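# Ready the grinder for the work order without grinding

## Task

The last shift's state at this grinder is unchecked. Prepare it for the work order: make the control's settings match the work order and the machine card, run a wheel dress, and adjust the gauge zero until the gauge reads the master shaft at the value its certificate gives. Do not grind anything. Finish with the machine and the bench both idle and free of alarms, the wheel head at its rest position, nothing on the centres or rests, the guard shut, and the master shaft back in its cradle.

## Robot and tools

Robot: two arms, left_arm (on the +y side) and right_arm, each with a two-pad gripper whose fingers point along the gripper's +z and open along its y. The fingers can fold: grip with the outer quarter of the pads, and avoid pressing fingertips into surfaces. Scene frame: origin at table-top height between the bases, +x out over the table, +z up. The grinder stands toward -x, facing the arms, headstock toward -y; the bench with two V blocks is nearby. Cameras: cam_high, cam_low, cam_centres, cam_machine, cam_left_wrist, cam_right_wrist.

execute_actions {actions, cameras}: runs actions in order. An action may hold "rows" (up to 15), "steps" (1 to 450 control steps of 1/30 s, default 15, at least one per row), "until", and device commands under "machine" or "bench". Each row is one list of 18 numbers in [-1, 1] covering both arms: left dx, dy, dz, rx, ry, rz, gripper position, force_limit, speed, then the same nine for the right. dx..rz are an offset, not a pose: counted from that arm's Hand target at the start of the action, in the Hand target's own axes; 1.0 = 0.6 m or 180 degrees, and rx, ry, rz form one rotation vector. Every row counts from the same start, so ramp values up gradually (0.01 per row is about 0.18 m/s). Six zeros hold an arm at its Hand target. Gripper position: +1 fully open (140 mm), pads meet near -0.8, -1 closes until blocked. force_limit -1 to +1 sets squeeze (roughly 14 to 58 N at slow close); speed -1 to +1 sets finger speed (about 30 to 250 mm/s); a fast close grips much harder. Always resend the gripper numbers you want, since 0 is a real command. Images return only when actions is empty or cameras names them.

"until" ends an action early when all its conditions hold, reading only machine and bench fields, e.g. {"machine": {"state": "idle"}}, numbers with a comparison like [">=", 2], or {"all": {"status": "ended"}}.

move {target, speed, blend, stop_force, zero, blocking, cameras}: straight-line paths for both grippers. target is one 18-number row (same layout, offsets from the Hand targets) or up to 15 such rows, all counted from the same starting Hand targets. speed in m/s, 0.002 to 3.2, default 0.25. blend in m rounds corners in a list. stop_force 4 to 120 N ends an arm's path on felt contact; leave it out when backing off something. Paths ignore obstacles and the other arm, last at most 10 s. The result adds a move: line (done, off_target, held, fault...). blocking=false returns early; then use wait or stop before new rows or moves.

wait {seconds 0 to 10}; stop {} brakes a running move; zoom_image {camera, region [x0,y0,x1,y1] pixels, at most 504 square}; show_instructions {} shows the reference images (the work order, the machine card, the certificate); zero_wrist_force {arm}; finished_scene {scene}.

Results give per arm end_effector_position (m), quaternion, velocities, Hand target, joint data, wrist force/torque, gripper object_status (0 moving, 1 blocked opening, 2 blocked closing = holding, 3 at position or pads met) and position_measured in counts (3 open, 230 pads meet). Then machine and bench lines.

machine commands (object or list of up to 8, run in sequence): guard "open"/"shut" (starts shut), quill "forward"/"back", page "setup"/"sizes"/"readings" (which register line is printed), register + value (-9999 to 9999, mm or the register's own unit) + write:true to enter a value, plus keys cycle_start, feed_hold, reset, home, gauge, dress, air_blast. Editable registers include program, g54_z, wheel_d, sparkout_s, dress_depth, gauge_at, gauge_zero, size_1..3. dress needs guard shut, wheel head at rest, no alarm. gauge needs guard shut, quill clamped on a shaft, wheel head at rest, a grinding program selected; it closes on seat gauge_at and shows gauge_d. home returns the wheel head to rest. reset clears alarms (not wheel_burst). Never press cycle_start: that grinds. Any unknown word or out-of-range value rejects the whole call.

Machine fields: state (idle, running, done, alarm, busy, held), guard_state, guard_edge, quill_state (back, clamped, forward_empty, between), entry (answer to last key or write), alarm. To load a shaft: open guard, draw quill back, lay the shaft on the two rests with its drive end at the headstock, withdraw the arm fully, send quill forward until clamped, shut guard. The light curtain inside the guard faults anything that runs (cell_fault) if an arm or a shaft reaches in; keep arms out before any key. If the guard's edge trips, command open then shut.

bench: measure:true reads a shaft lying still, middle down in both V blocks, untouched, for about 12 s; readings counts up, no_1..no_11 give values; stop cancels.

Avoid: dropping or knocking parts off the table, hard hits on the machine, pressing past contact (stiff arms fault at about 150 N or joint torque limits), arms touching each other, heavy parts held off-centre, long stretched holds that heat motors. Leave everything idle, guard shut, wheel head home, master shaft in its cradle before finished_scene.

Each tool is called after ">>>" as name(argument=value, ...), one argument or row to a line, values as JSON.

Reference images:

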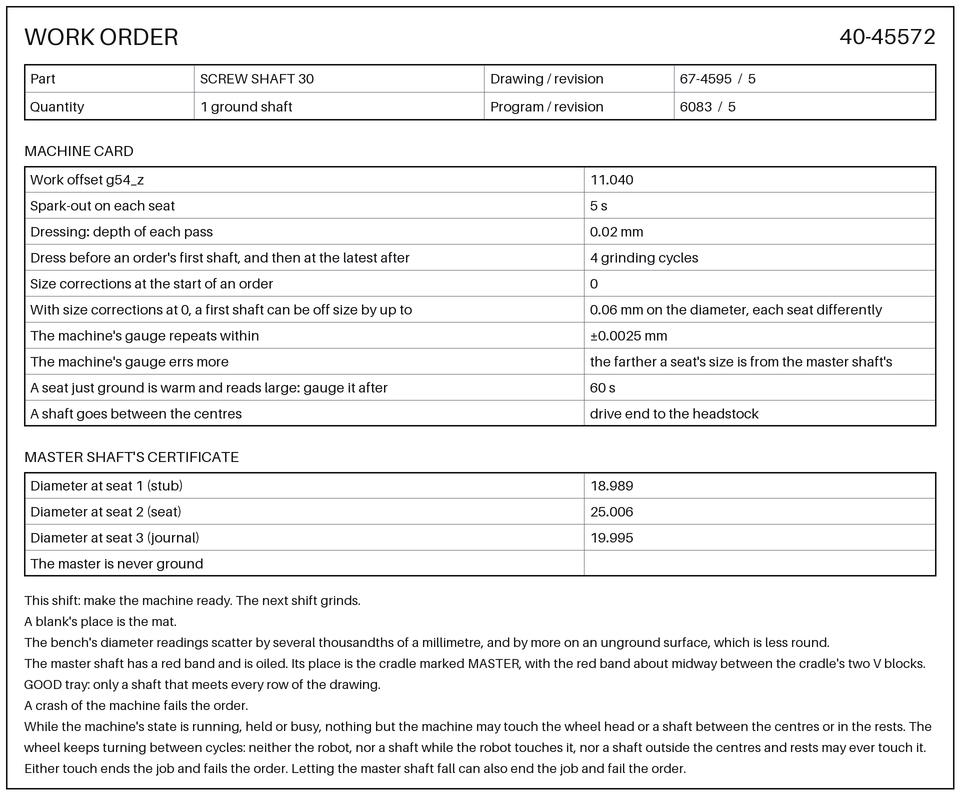

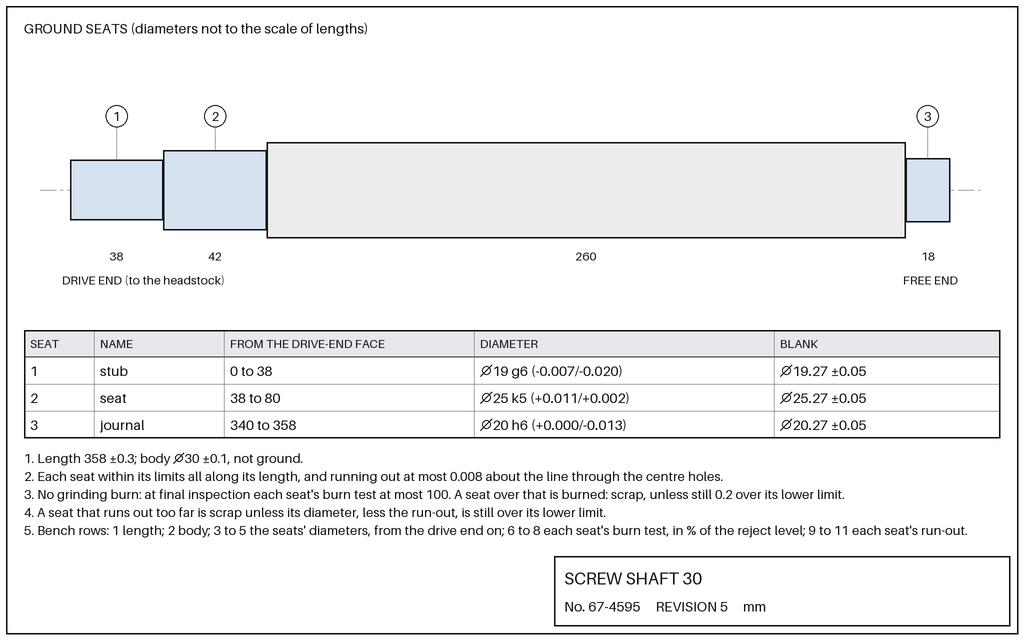

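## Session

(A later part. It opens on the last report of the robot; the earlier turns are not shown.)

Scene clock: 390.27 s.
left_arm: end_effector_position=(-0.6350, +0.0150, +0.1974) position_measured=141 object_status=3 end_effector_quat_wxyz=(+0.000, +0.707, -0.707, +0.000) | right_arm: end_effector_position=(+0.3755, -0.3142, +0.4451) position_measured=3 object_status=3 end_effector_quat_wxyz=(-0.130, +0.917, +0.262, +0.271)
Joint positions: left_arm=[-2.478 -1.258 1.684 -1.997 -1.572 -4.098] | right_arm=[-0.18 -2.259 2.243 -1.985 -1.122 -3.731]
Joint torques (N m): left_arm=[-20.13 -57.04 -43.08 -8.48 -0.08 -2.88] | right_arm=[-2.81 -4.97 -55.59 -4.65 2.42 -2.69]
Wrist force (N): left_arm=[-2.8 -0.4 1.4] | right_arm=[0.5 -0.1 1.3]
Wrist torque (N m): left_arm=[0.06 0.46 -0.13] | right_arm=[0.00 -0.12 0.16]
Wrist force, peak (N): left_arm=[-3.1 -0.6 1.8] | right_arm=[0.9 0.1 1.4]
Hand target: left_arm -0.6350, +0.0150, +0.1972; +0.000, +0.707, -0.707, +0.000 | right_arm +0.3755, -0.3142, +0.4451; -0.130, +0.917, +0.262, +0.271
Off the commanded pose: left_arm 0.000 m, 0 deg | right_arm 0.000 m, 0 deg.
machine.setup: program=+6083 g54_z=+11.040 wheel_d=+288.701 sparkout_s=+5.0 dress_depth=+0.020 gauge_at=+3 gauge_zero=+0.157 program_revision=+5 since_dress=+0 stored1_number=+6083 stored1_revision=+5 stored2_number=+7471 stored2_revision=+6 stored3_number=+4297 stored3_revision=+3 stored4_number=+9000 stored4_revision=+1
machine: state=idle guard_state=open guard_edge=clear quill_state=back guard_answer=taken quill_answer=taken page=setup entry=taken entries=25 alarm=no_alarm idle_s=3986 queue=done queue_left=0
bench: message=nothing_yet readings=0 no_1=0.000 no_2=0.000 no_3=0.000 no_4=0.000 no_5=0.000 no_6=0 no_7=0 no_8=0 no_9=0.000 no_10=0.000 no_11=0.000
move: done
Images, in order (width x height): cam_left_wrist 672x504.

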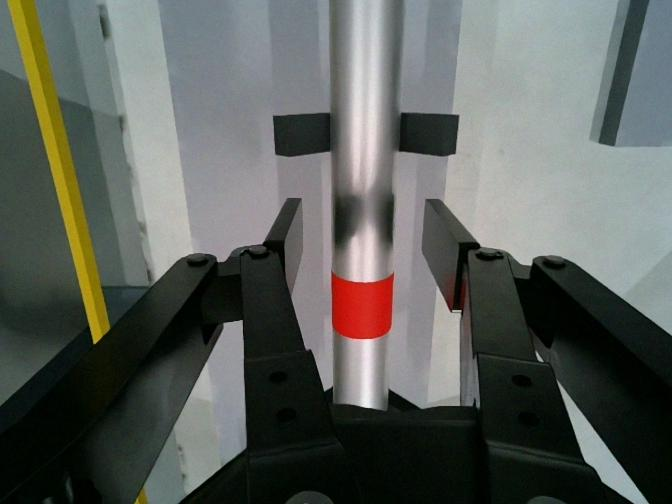

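>>> execute_actions(
  actions=[
    {"rows":[[0,0,0,0,0,0,-1,1,1,0,0,0,0,0,0,1,1,1]],"steps":60},
  ],
)

>>> move(
  target=[-0.0167,0,-0.0025,0,0,0,-1,1,1,0,0,0,0,0,0,1,1,1],
  speed=0.03,
)

>>> move(
  target=[0,0,-0.05,0,0,0,-1,1,1,0,0,0,0,0,0,1,1,1],
  speed=0.04,
  cameras=["cam_left_wrist","cam_machine","cam_centres"],
)

Scene clock: 396.03 s.
left_arm: end_effector_position=(-0.6350, +0.0150, +0.1971) position_measured=192 object_status=2 end_effector_quat_wxyz=(+0.000, +0.707, -0.707, +0.000) | right_arm: end_effector_position=(+0.3755, -0.3142, +0.4451) position_measured=3 object_status=3 end_effector_quat_wxyz=(-0.130, +0.917, +0.262, +0.271)
Joint positions: left_arm=[-2.478 -1.258 1.685 -1.998 -1.572 -4.098] | right_arm=[-0.18 -2.259 2.243 -1.985 -1.122 -3.731]
Joint torques (N m): left_arm=[-12.76 -58.16 -42.18 -8.67 -0.1 -0.42] | right_arm=[-2.08 -5.66 -54.66 -5.07 2.47 -3.13]
Wrist force (N): left_arm=[-6.2 -7.1 -10.5] | right_arm=[0.7 -0.1 1.3]
Wrist torque (N m): left_arm=[0.19 0.41 -0.52] | right_arm=[0.01 -0.16 0.16]
Wrist force, peak (N): left_arm=[-6.3 -7.3 -10.9] | right_arm=[1.4 -0.3 1.0]
Hand target: left_arm -0.6350, +0.0150, +0.1972; +0.000, +0.707, -0.707, +0.000 | right_arm +0.3755, -0.3142, +0.4451; -0.130, +0.917, +0.262, +0.271
Off the commanded pose: left_arm 0.000 m, 0 deg | right_arm 0.000 m, 0 deg.
machine.setup: program=+6083 g54_z=+11.040 wheel_d=+288.701 sparkout_s=+5.0 dress_depth=+0.020 gauge_at=+3 gauge_zero=+0.157 program_revision=+5 since_dress=+0 stored1_number=+6083 stored1_revision=+5 stored2_number=+7471 stored2_revision=+6 stored3_number=+4297 stored3_revision=+3 stored4_number=+9000 stored4_revision=+1
machine: state=idle guard_state=open guard_edge=clear quill_state=back guard_answer=taken quill_answer=taken page=setup entry=taken entries=25 alarm=no_alarm idle_s=3992 queue=done queue_left=0
bench: message=nothing_yet readings=0 no_1=0.000 no_2=0.000 no_3=0.000 no_4=0.000 no_5=0.000 no_6=0 no_7=0 no_8=0 no_9=0.000 no_10=0.000 no_11=0.000

Scene clock: 396.83 s.
left_arm: end_effector_position=(-0.6350, +0.0247, +0.1986) position_measured=192 object_status=2 end_effector_quat_wxyz=(+0.000, +0.707, -0.707, +0.000) | right_arm: end_effector_position=(+0.3755, -0.3142, +0.4451) position_measured=3 object_status=3 end_effector_quat_wxyz=(-0.130, +0.917, +0.262, +0.271)
Joint positions: left_arm=[-2.487 -1.27 1.698 -1.999 -1.572 -4.107] | right_arm=[-0.18 -2.259 2.243 -1.985 -1.122 -3.731]
Joint torques (N m): left_arm=[-20.36 -91.58 -52.21 -10.77 -0.72 -2.78] | right_arm=[-1.14 -6.12 -55.66 -4.8 2.32 -2.84]
Wrist force (N): left_arm=[-2.6 0.4 17.3] | right_arm=[0.6 -0.4 1.1]
Wrist torque (N m): left_arm=[0.08 0.42 -0.19] | right_arm=[-0.05 -0.16 0.16]
Wrist force, peak (N): left_arm=[-2.4 0.1 17.7] | right_arm=[0.5 -0.7 1.2]
Hand target: left_arm -0.6350, +0.0250, +0.1987; +0.000, +0.707, -0.707, +0.000 | right_arm +0.3755, -0.3142, +0.4451; -0.130, +0.917, +0.262, +0.271
Off the commanded pose: left_arm 0.000 m, 0 deg | right_arm 0.000 m, 0 deg.
machine.setup: program=+6083 g54_z=+11.040 wheel_d=+288.701 sparkout_s=+5.0 dress_depth=+0.020 gauge_at=+3 gauge_zero=+0.157 program_revision=+5 since_dress=+0 stored1_number=+6083 stored1_revision=+5 stored2_number=+7471 stored2_revision=+6 stored3_number=+4297 stored3_revision=+3 stored4_number=+9000 stored4_revision=+1
machine: state=idle guard_state=open guard_edge=clear quill_state=back guard_answer=taken quill_answer=taken page=setup entry=taken entries=25 alarm=no_alarm idle_s=3993 queue=done queue_left=0
bench: message=nothing_yet readings=0 no_1=0.000 no_2=0.000 no_3=0.000 no_4=0.000 no_5=0.000 no_6=0 no_7=0 no_8=0 no_9=0.000 no_10=0.000 no_11=0.000
move: done

Scene clock: 398.03 s.
left_arm: end_effector_position=(-0.6350, +0.0250, +0.2285) position_measured=192 object_status=2 end_effector_quat_wxyz=(+0.000, +0.707, -0.707, +0.000) | right_arm: end_effector_position=(+0.3755, -0.3142, +0.4451) position_measured=3 object_status=3 end_effector_quat_wxyz=(-0.130, +0.917, +0.262, +0.271)
Joint positions: left_arm=[-2.488 -1.289 1.667 -1.949 -1.572 -4.108] | right_arm=[-0.18 -2.259 2.243 -1.985 -1.122 -3.731]
Joint torques (N m): left_arm=[-17.44 -88.06 -69.28 -2.2 1.22 -2.4] | right_arm=[-2.11 -5.37 -55.76 -4.66 2.34 -2.72]
Wrist force (N): left_arm=[-2.6 0.2 18.3] | right_arm=[0.9 -0.4 1.1]
Wrist torque (N m): left_arm=[0.18 0.49 -0.12] | right_arm=[-0.06 -0.22 0.16]
Wrist force, peak (N): left_arm=[-2.5 -0.3 18.8] | right_arm=[0.9 -0.5 1.2]
Hand target: left_arm -0.6350, +0.0250, +0.2287; +0.000, +0.707, -0.707, +0.000 | right_arm +0.3755, -0.3142, +0.4451; -0.130, +0.917, +0.262, +0.271
Off the commanded pose: left_arm 0.000 m, 0 deg | right_arm 0.000 m, 0 deg.
machine.setup: program=+6083 g54_z=+11.040 wheel_d=+288.701 sparkout_s=+5.0 dress_depth=+0.020 gauge_at=+3 gauge_zero=+0.157 program_revision=+5 since_dress=+0 stored1_number=+6083 stored1_revision=+5 stored2_number=+7471 stored2_revision=+6 stored3_number=+4297 stored3_revision=+3 stored4_number=+9000 stored4_revision=+1
machine: state=idle guard_state=open guard_edge=clear quill_state=back guard_answer=taken quill_answer=taken page=setup entry=taken entries=25 alarm=no_alarm idle_s=3994 queue=done queue_left=0
bench: message=nothing_yet readings=0 no_1=0.000 no_2=0.000 no_3=0.000 no_4=0.000 no_5=0.000 no_6=0 no_7=0 no_8=0 no_9=0.000 no_10=0.000 no_11=0.000
move: done
Images, in order (width x height): cam_centres 672x504, cam_machine 672x504, cam_left_wrist 672x504.

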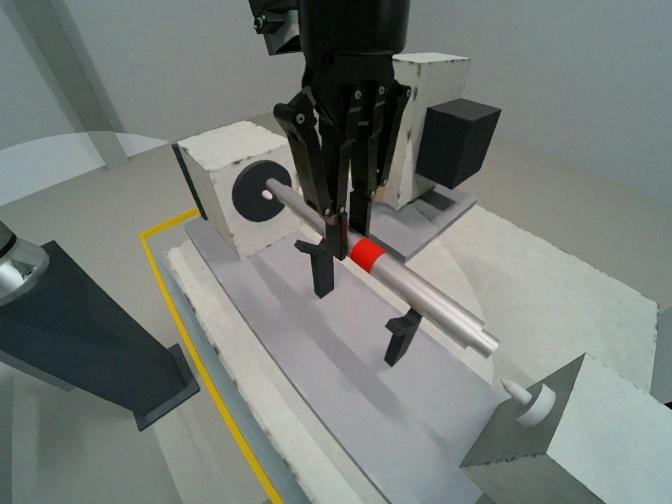

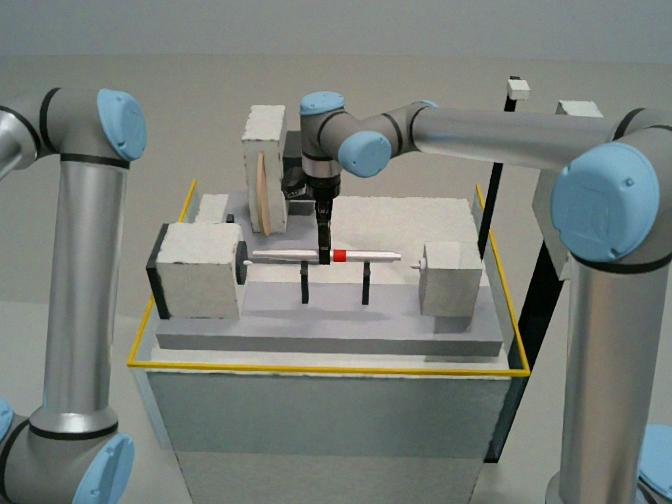

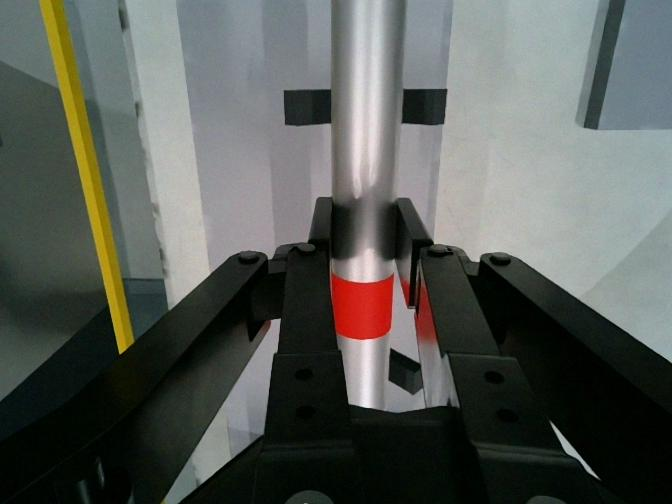

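>>> move(
  target=[
    [0,0,-0.402,0,0,0,-1,1,1,0,0,0,0,0,0,1,1,1],
    [0.0417,-0.5583,-0.452,0,0,0.05,-1,1,1,0,0,0,0,0,0,1,1,1],
    [-0.0083,-0.9917,-0.452,0,0,0.1556,-1,1,1,0,0,0,0,0,0,1,1,1],
  ],
  speed=0.22,
  blend=0.06,
)

Scene clock: 408.30 s.
left_arm: end_effector_position=(-0.0399, +0.0292, +0.4995) position_measured=192 object_status=2 end_effector_quat_wxyz=(+0.000, -0.515, +0.857, +0.000) | right_arm: end_effector_position=(+0.3755, -0.3142, +0.4451) position_measured=3 object_status=3 end_effector_quat_wxyz=(-0.130, +0.917, +0.262, +0.271)
Joint positions: left_arm=[-1.783 -1.75 1.67 -1.49 -1.572 -2.914] | right_arm=[-0.18 -2.259 2.243 -1.985 -1.122 -3.731]
Joint torques (N m): left_arm=[19.45 -30.15 -72.86 -1.67 -0.83 2.81] | right_arm=[0.59 -6.11 -55.22 -5.21 2.35 -3]
Wrist force (N): left_arm=[-2.5 0.0 18.0] | right_arm=[0.7 -0.1 1.4]
Wrist torque (N m): left_arm=[0.15 0.43 -0.28] | right_arm=[0.00 -0.16 0.17]
Wrist force, peak (N): left_arm=[-2.9 -0.5 21.8] | right_arm=[0.8 -0.6 1.4]
Hand target: left_arm -0.0397, +0.0292, +0.4995; +0.000, -0.515, +0.857, +0.000 | right_arm +0.3755, -0.3142, +0.4451; -0.130, +0.917, +0.262, +0.271
Off the commanded pose: left_arm 0.000 m, 0 deg | right_arm 0.000 m, 0 deg.
machine.setup: program=+6083 g54_z=+11.040 wheel_d=+288.701 sparkout_s=+5.0 dress_depth=+0.020 gauge_at=+3 gauge_zero=+0.157 program_revision=+5 since_dress=+0 stored1_number=+6083 stored1_revision=+5 stored2_number=+7471 stored2_revision=+6 stored3_number=+4297 stored3_revision=+3 stored4_number=+9000 stored4_revision=+1
machine: state=idle guard_state=open guard_edge=clear quill_state=back guard_answer=taken quill_answer=taken page=setup entry=taken entries=25 alarm=no_alarm idle_s=4004 queue=done queue_left=0
bench: message=nothing_yet readings=0 no_1=0.000 no_2=0.000 no_3=0.000 no_4=0.000 no_5=0.000 no_6=0 no_7=0 no_8=0 no_9=0.000 no_10=0.000 no_11=0.000
move: done

>>> move(
  target=[
    [-0.3697,-0.4446,0,0,0,0.155,-1,1,1,0,0,0,0,0,0,1,1,1],
    [-0.8584,-0.6658,0.249,0,0,0.3144,-1,1,1,0,0,0,0,0,0,1,1,1],
    [-0.8584,-0.6658,0.60,0,0,0.3144,-1,1,1,0,0,0,0,0,0,1,1,1],
  ],
  speed=[0.22,0.22,0.12],
  blend=[0.06,0.03,0],
  cameras=["cam_low","cam_high","cam_left_wrist"],
)

>>> zoom_image(
  camera="cam_low",
  region=[520, 180, 672, 342],
)

Scene clock: 418.40 s.
left_arm: end_effector_position=(+0.5548, +0.2960, +0.1394) position_measured=192 object_status=2 end_effector_quat_wxyz=(+0.000, -0.047, +0.999, +0.000) | right_arm: end_effector_position=(+0.3755, -0.3142, +0.4451) position_measured=3 object_status=3 end_effector_quat_wxyz=(-0.130, +0.917, +0.262, +0.271)
Joint positions: left_arm=[-0.706 -1.434 2.025 -2.161 -1.571 -0.85] | right_arm=[-0.18 -2.259 2.243 -1.985 -1.122 -3.731]
Joint torques (N m): left_arm=[20.88 -51.96 -47.98 -10.98 1.33 3.03] | right_arm=[-2.09 -5.11 -54.8 -4.9 1.97 -2.52]
Wrist force (N): left_arm=[-2.7 0.0 18.1] | right_arm=[0.5 -0.3 1.0]
Wrist torque (N m): left_arm=[0.17 0.40 -0.28] | right_arm=[-0.03 -0.11 0.16]
Wrist force, peak (N): left_arm=[-2.9 0.3 20.7] | right_arm=[0.9 -0.4 1.5]
Hand target: left_arm +0.5548, +0.2960, +0.1392; +0.000, -0.047, +0.999, +0.000 | right_arm +0.3755, -0.3142, +0.4451; -0.130, +0.917, +0.262, +0.271
Off the commanded pose: left_arm 0.000 m, 0 deg | right_arm 0.000 m, 0 deg.
machine.setup: program=+6083 g54_z=+11.040 wheel_d=+288.701 sparkout_s=+5.0 dress_depth=+0.020 gauge_at=+3 gauge_zero=+0.157 program_revision=+5 since_dress=+0 stored1_number=+6083 stored1_revision=+5 stored2_number=+7471 stored2_revision=+6 stored3_number=+4297 stored3_revision=+3 stored4_number=+9000 stored4_revision=+1
machine: state=idle guard_state=open guard_edge=clear quill_state=back guard_answer=taken quill_answer=taken page=setup entry=taken entries=25 alarm=no_alarm idle_s=4014 queue=done queue_left=0
bench: message=nothing_yet readings=0 no_1=0.000 no_2=0.000 no_3=0.000 no_4=0.000 no_5=0.000 no_6=0 no_7=0 no_8=0 no_9=0.000 no_10=0.000 no_11=0.000
move: done
Images, in order (width x height): cam_high 672x504, cam_low 672x504, cam_left_wrist 672x504.

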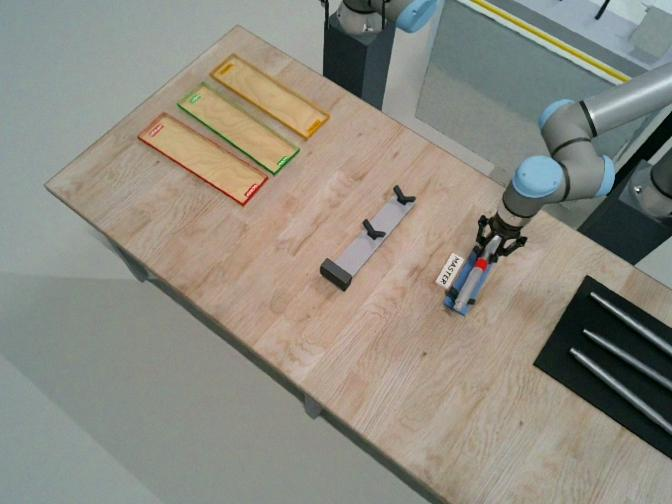

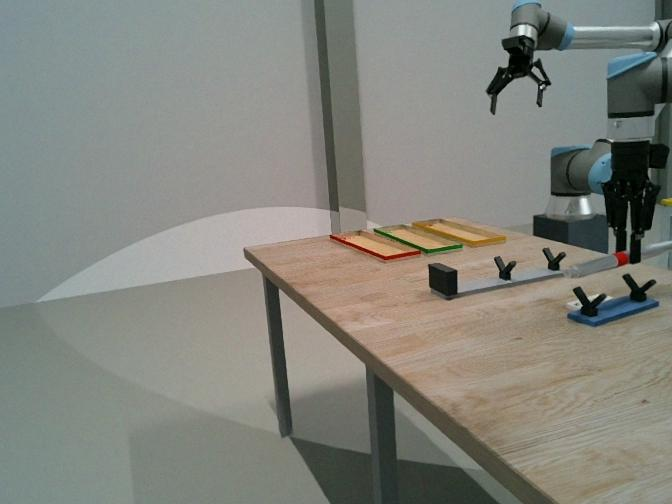

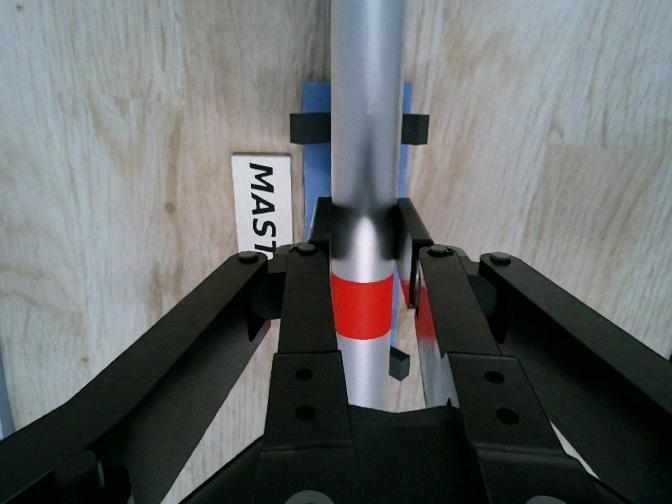

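Scaled by 3.111.

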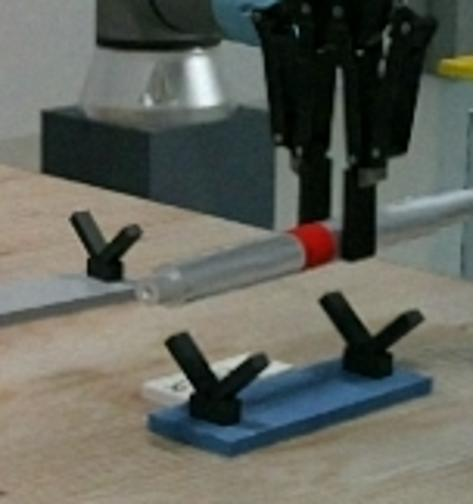

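>>> move(
  target=[0,0.0013,0.0975,0,0,0,-1,1,1,0,0,0,0,0,0,1,1,1],
  speed=0.05,
  stop_force=10,
)

>>> move(
  target=[0,0,0.01,0,0,0,-1,1,1,0,0,0,0,0,0,1,1,1],
  speed=0.01,
  stop_force=18,
  zero=false,
  cameras=["cam_low","cam_left_wrist"],
)

>>> zoom_image(
  camera="cam_low",
  region=[520, 180, 672, 342],
)

Scene clock: 424.43 s.
left_arm: end_effector_position=(+0.5547, +0.2968, +0.0807) position_measured=192 object_status=2 end_effector_quat_wxyz=(+0.000, -0.047, +0.999, +0.000) | right_arm: end_effector_position=(+0.3755, -0.3142, +0.4451) position_measured=3 object_status=3 end_effector_quat_wxyz=(-0.130, +0.917, +0.262, +0.271)
Joint positions: left_arm=[-0.705 -1.37 2.075 -2.275 -1.571 -0.849] | right_arm=[-0.18 -2.259 2.243 -1.985 -1.122 -3.731]
Joint torques (N m): left_arm=[21.84 -50.62 -41.73 -10.19 1.14 2.63] | right_arm=[-1.51 -3.96 -55.38 -5.09 1.83 -2.7]
Wrist force (N): left_arm=[-2.7 -1.5 16.5] | right_arm=[0.9 -0.3 1.2]
Wrist torque (N m): left_arm=[0.12 0.27 -0.11] | right_arm=[-0.05 -0.20 0.16]
Wrist force, peak (N): left_arm=[-3.0 -0.4 19.2] | right_arm=[1.4 -0.5 1.3]
Hand target: left_arm +0.5547, +0.2968, +0.0807; +0.000, -0.047, +0.999, +0.000 | right_arm +0.3755, -0.3142, +0.4451; -0.130, +0.917, +0.262, +0.271
Off the commanded pose: left_arm 0.000 m, 0 deg | right_arm 0.000 m, 0 deg.
machine.setup: program=+6083 g54_z=+11.040 wheel_d=+288.701 sparkout_s=+5.0 dress_depth=+0.020 gauge_at=+3 gauge_zero=+0.157 program_revision=+5 since_dress=+0 stored1_number=+6083 stored1_revision=+5 stored2_number=+7471 stored2_revision=+6 stored3_number=+4297 stored3_revision=+3 stored4_number=+9000 stored4_revision=+1
machine: state=idle guard_state=open guard_edge=clear quill_state=back guard_answer=taken quill_answer=taken page=setup entry=taken entries=25 alarm=no_alarm idle_s=4020 queue=done queue_left=0
bench: message=nothing_yet readings=0 no_1=0.000 no_2=0.000 no_3=0.000 no_4=0.000 no_5=0.000 no_6=0 no_7=0 no_8=0 no_9=0.000 no_10=0.000 no_11=0.000
move: done

Scene clock: 426.17 s.
left_arm: end_effector_position=(+0.5548, +0.2967, +0.0774) position_measured=192 object_status=2 end_effector_quat_wxyz=(+0.000, -0.047, +0.999, +0.000) | right_arm: end_effector_position=(+0.3755, -0.3142, +0.4451) position_measured=3 object_status=3 end_effector_quat_wxyz=(-0.130, +0.917, +0.262, +0.271)
Joint positions: left_arm=[-0.705 -1.366 2.077 -2.282 -1.571 -0.849] | right_arm=[-0.18 -2.259 2.243 -1.985 -1.122 -3.731]
Joint torques (N m): left_arm=[19.21 -63.9 -48.29 0.2 1.32 1.56] | right_arm=[-1.67 -5.81 -54.28 -4.89 1.85 -2.93]
Wrist force (N): left_arm=[-4.8 -4.9 7.1] | right_arm=[0.8 -0.4 0.9]
Wrist torque (N m): left_arm=[0.23 0.51 0.02] | right_arm=[-0.06 -0.18 0.16]
Wrist force, peak (N): left_arm=[1.7 3.1 -17.3] | right_arm=[1.1 -0.6 1.1]
Hand target: left_arm +0.5548, +0.2967, +0.0774; +0.000, -0.047, +0.999, +0.000 (not the last commanded pose) | right_arm +0.3755, -0.3142, +0.4451; -0.130, +0.917, +0.262, +0.271
Off the commanded pose: left_arm 0.003 m, 0 deg | right_arm 0.000 m, 0 deg.
machine.setup: program=+6083 g54_z=+11.040 wheel_d=+288.701 sparkout_s=+5.0 dress_depth=+0.020 gauge_at=+3 gauge_zero=+0.157 program_revision=+5 since_dress=+0 stored1_number=+6083 stored1_revision=+5 stored2_number=+7471 stored2_revision=+6 stored3_number=+4297 stored3_revision=+3 stored4_number=+9000 stored4_revision=+1
machine: state=idle guard_state=open guard_edge=clear quill_state=back guard_answer=taken quill_answer=taken page=setup entry=taken entries=25 alarm=no_alarm idle_s=4022 queue=done queue_left=0
bench: message=nothing_yet readings=0 no_1=0.000 no_2=0.000 no_3=0.000 no_4=0.000 no_5=0.000 no_6=0 no_7=0 no_8=0 no_9=0.000 no_10=0.000 no_11=0.000
move: contact (left_arm)
Images, in order (width x height): cam_low 672x504, cam_left_wrist 672x504.

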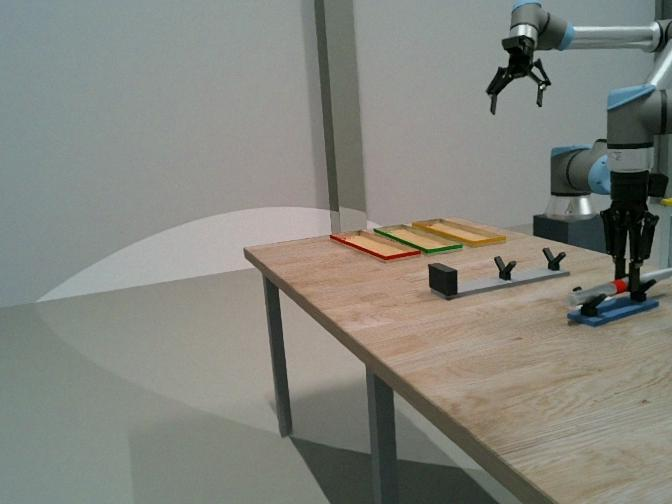

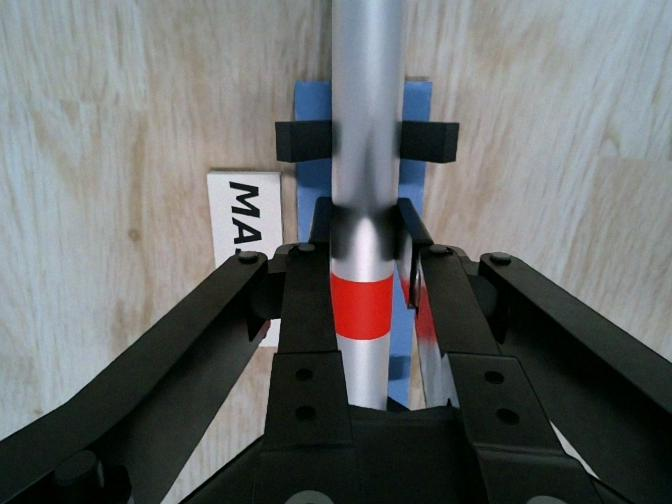

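Scaled by 3.111.

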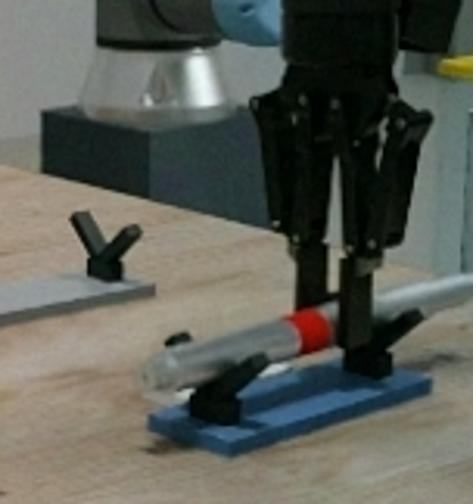

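>>> execute_actions(
  actions=[
    {"machine":{"guard":"shut"},"rows":[[0,0,0,0,0,0,-0.1,1,-1,0,0,0,0,0,0,1,1,1]],"steps":60},
  ],
)

>>> move(
  target=[0,0,-0.35,0,0,0,-0.1,1,-1,0,0,0,0,0,0,1,1,1],
  speed=0.15,
  cameras=["cam_low","cam_left_wrist","cam_machine"],
)

Scene clock: 430.60 s.
left_arm: end_effector_position=(+0.5548, +0.2967, +0.0774) position_measured=141 object_status=3 end_effector_quat_wxyz=(+0.000, -0.047, +0.999, +0.000) | right_arm: end_effector_position=(+0.3755, -0.3142, +0.4451) position_measured=3 object_status=3 end_effector_quat_wxyz=(-0.130, +0.917, +0.262, +0.271)
Joint positions: left_arm=[-0.705 -1.366 2.077 -2.282 -1.571 -0.849] | right_arm=[-0.18 -2.259 2.243 -1.985 -1.122 -3.731]
Joint torques (N m): left_arm=[13.75 -44.79 -41.61 -2.86 1.13 -0.99] | right_arm=[-1.07 -4.22 -55.58 -4.89 1.69 -2.75]
Wrist force (N): left_arm=[-2.8 0.1 1.3] | right_arm=[0.8 -0.5 1.0]
Wrist torque (N m): left_arm=[0.15 0.45 -0.27] | right_arm=[-0.08 -0.18 0.16]
Wrist force, peak (N): left_arm=[-3.9 -3.9 10.9] | right_arm=[1.1 0.1 1.3]
Hand target: left_arm +0.5548, +0.2967, +0.0774; +0.000, -0.047, +0.999, +0.000 | right_arm +0.3755, -0.3142, +0.4451; -0.130, +0.917, +0.262, +0.271
Off the commanded pose: left_arm 0.000 m, 0 deg | right_arm 0.000 m, 0 deg.
machine.setup: program=+6083 g54_z=+11.040 wheel_d=+288.701 sparkout_s=+5.0 dress_depth=+0.020 gauge_at=+3 gauge_zero=+0.157 program_revision=+5 since_dress=+0 stored1_number=+6083 stored1_revision=+5 stored2_number=+7471 stored2_revision=+6 stored3_number=+4297 stored3_revision=+3 stored4_number=+9000 stored4_revision=+1
machine: state=idle guard_state=shut guard_edge=clear quill_state=back guard_answer=taken quill_answer=taken page=setup entry=taken entries=25 alarm=no_alarm idle_s=4026 queue=running queue_left=0
bench: message=nothing_yet readings=0 no_1=0.000 no_2=0.000 no_3=0.000 no_4=0.000 no_5=0.000 no_6=0 no_7=0 no_8=0 no_9=0.000 no_10=0.000 no_11=0.000

Scene clock: 432.67 s.
left_arm: end_effector_position=(+0.5549, +0.2966, +0.2872) position_measured=141 object_status=3 end_effector_quat_wxyz=(+0.000, -0.047, +0.999, +0.000) | right_arm: end_effector_position=(+0.3755, -0.3142, +0.4451) position_measured=3 object_status=3 end_effector_quat_wxyz=(-0.130, +0.917, +0.262, +0.271)
Joint positions: left_arm=[-0.705 -1.548 1.861 -1.883 -1.571 -0.849] | right_arm=[-0.18 -2.259 2.243 -1.985 -1.122 -3.731]
Joint torques (N m): left_arm=[-16.75 -53.89 -56.91 -0.71 -0.52 -2.3] | right_arm=[0.02 -5.77 -55.73 -5.24 1.74 -2.53]
Wrist force (N): left_arm=[-2.7 -0.1 1.2] | right_arm=[0.5 -0.4 1.0]
Wrist torque (N m): left_arm=[0.10 0.43 -0.29] | right_arm=[-0.05 -0.12 0.16]
Wrist force, peak (N): left_arm=[-2.5 0.0 3.0] | right_arm=[1.0 -0.4 1.3]
Hand target: left_arm +0.5549, +0.2966, +0.2874; +0.000, -0.047, +0.999, +0.000 | right_arm +0.3755, -0.3142, +0.4451; -0.130, +0.917, +0.262, +0.271
Off the commanded pose: left_arm 0.000 m, 0 deg | right_arm 0.000 m, 0 deg.
machine.setup: program=+6083 g54_z=+11.040 wheel_d=+288.701 sparkout_s=+5.0 dress_depth=+0.020 gauge_at=+3 gauge_zero=+0.157 program_revision=+5 since_dress=+0 stored1_number=+6083 stored1_revision=+5 stored2_number=+7471 stored2_revision=+6 stored3_number=+4297 stored3_revision=+3 stored4_number=+9000 stored4_revision=+1
machine: state=idle guard_state=shut guard_edge=clear quill_state=back guard_answer=taken quill_answer=taken page=setup entry=taken entries=25 alarm=no_alarm idle_s=4028 queue=done queue_left=0
bench: message=nothing_yet readings=0 no_1=0.000 no_2=0.000 no_3=0.000 no_4=0.000 no_5=0.000 no_6=0 no_7=0 no_8=0 no_9=0.000 no_10=0.000 no_11=0.000
move: done
Images, in order (width x height): cam_low 672x504, cam_machine 672x504, cam_left_wrist 672x504.

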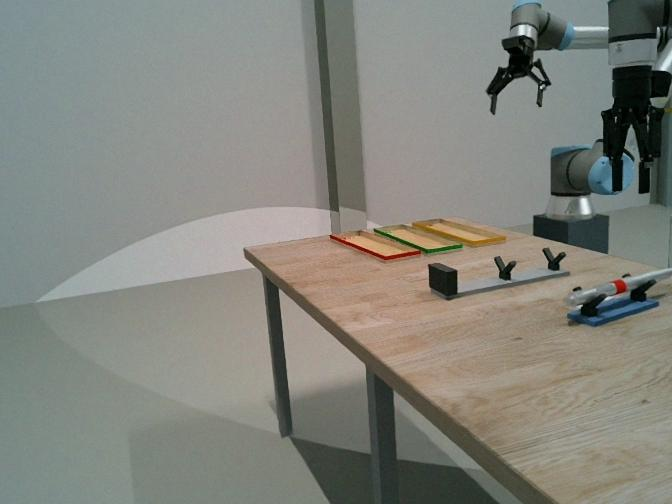

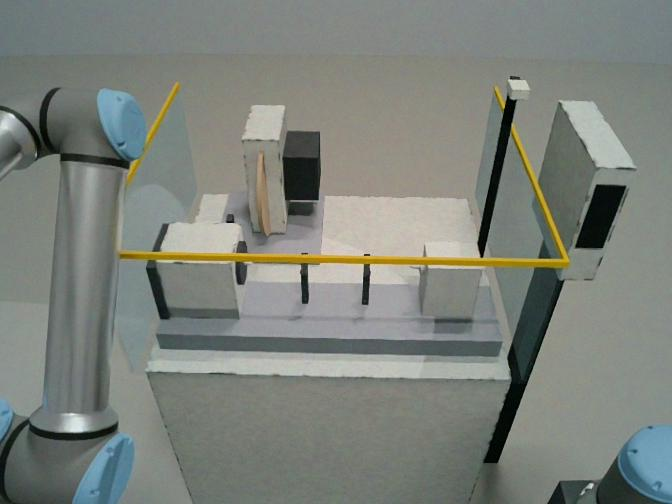

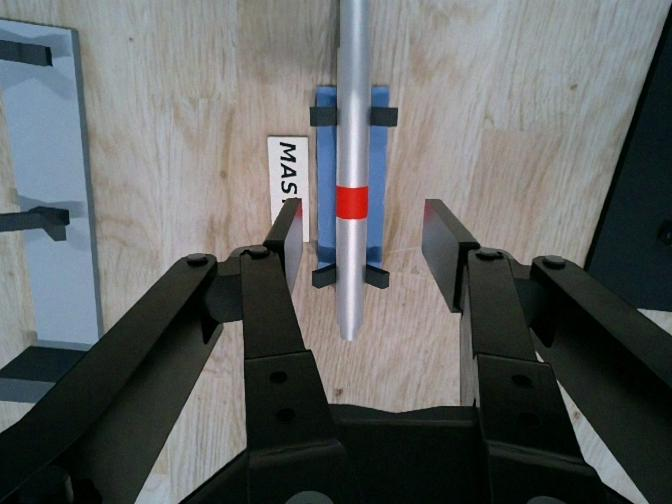

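>>> finished_scene(
  scene=1,
)

The scene is finished: the task was done.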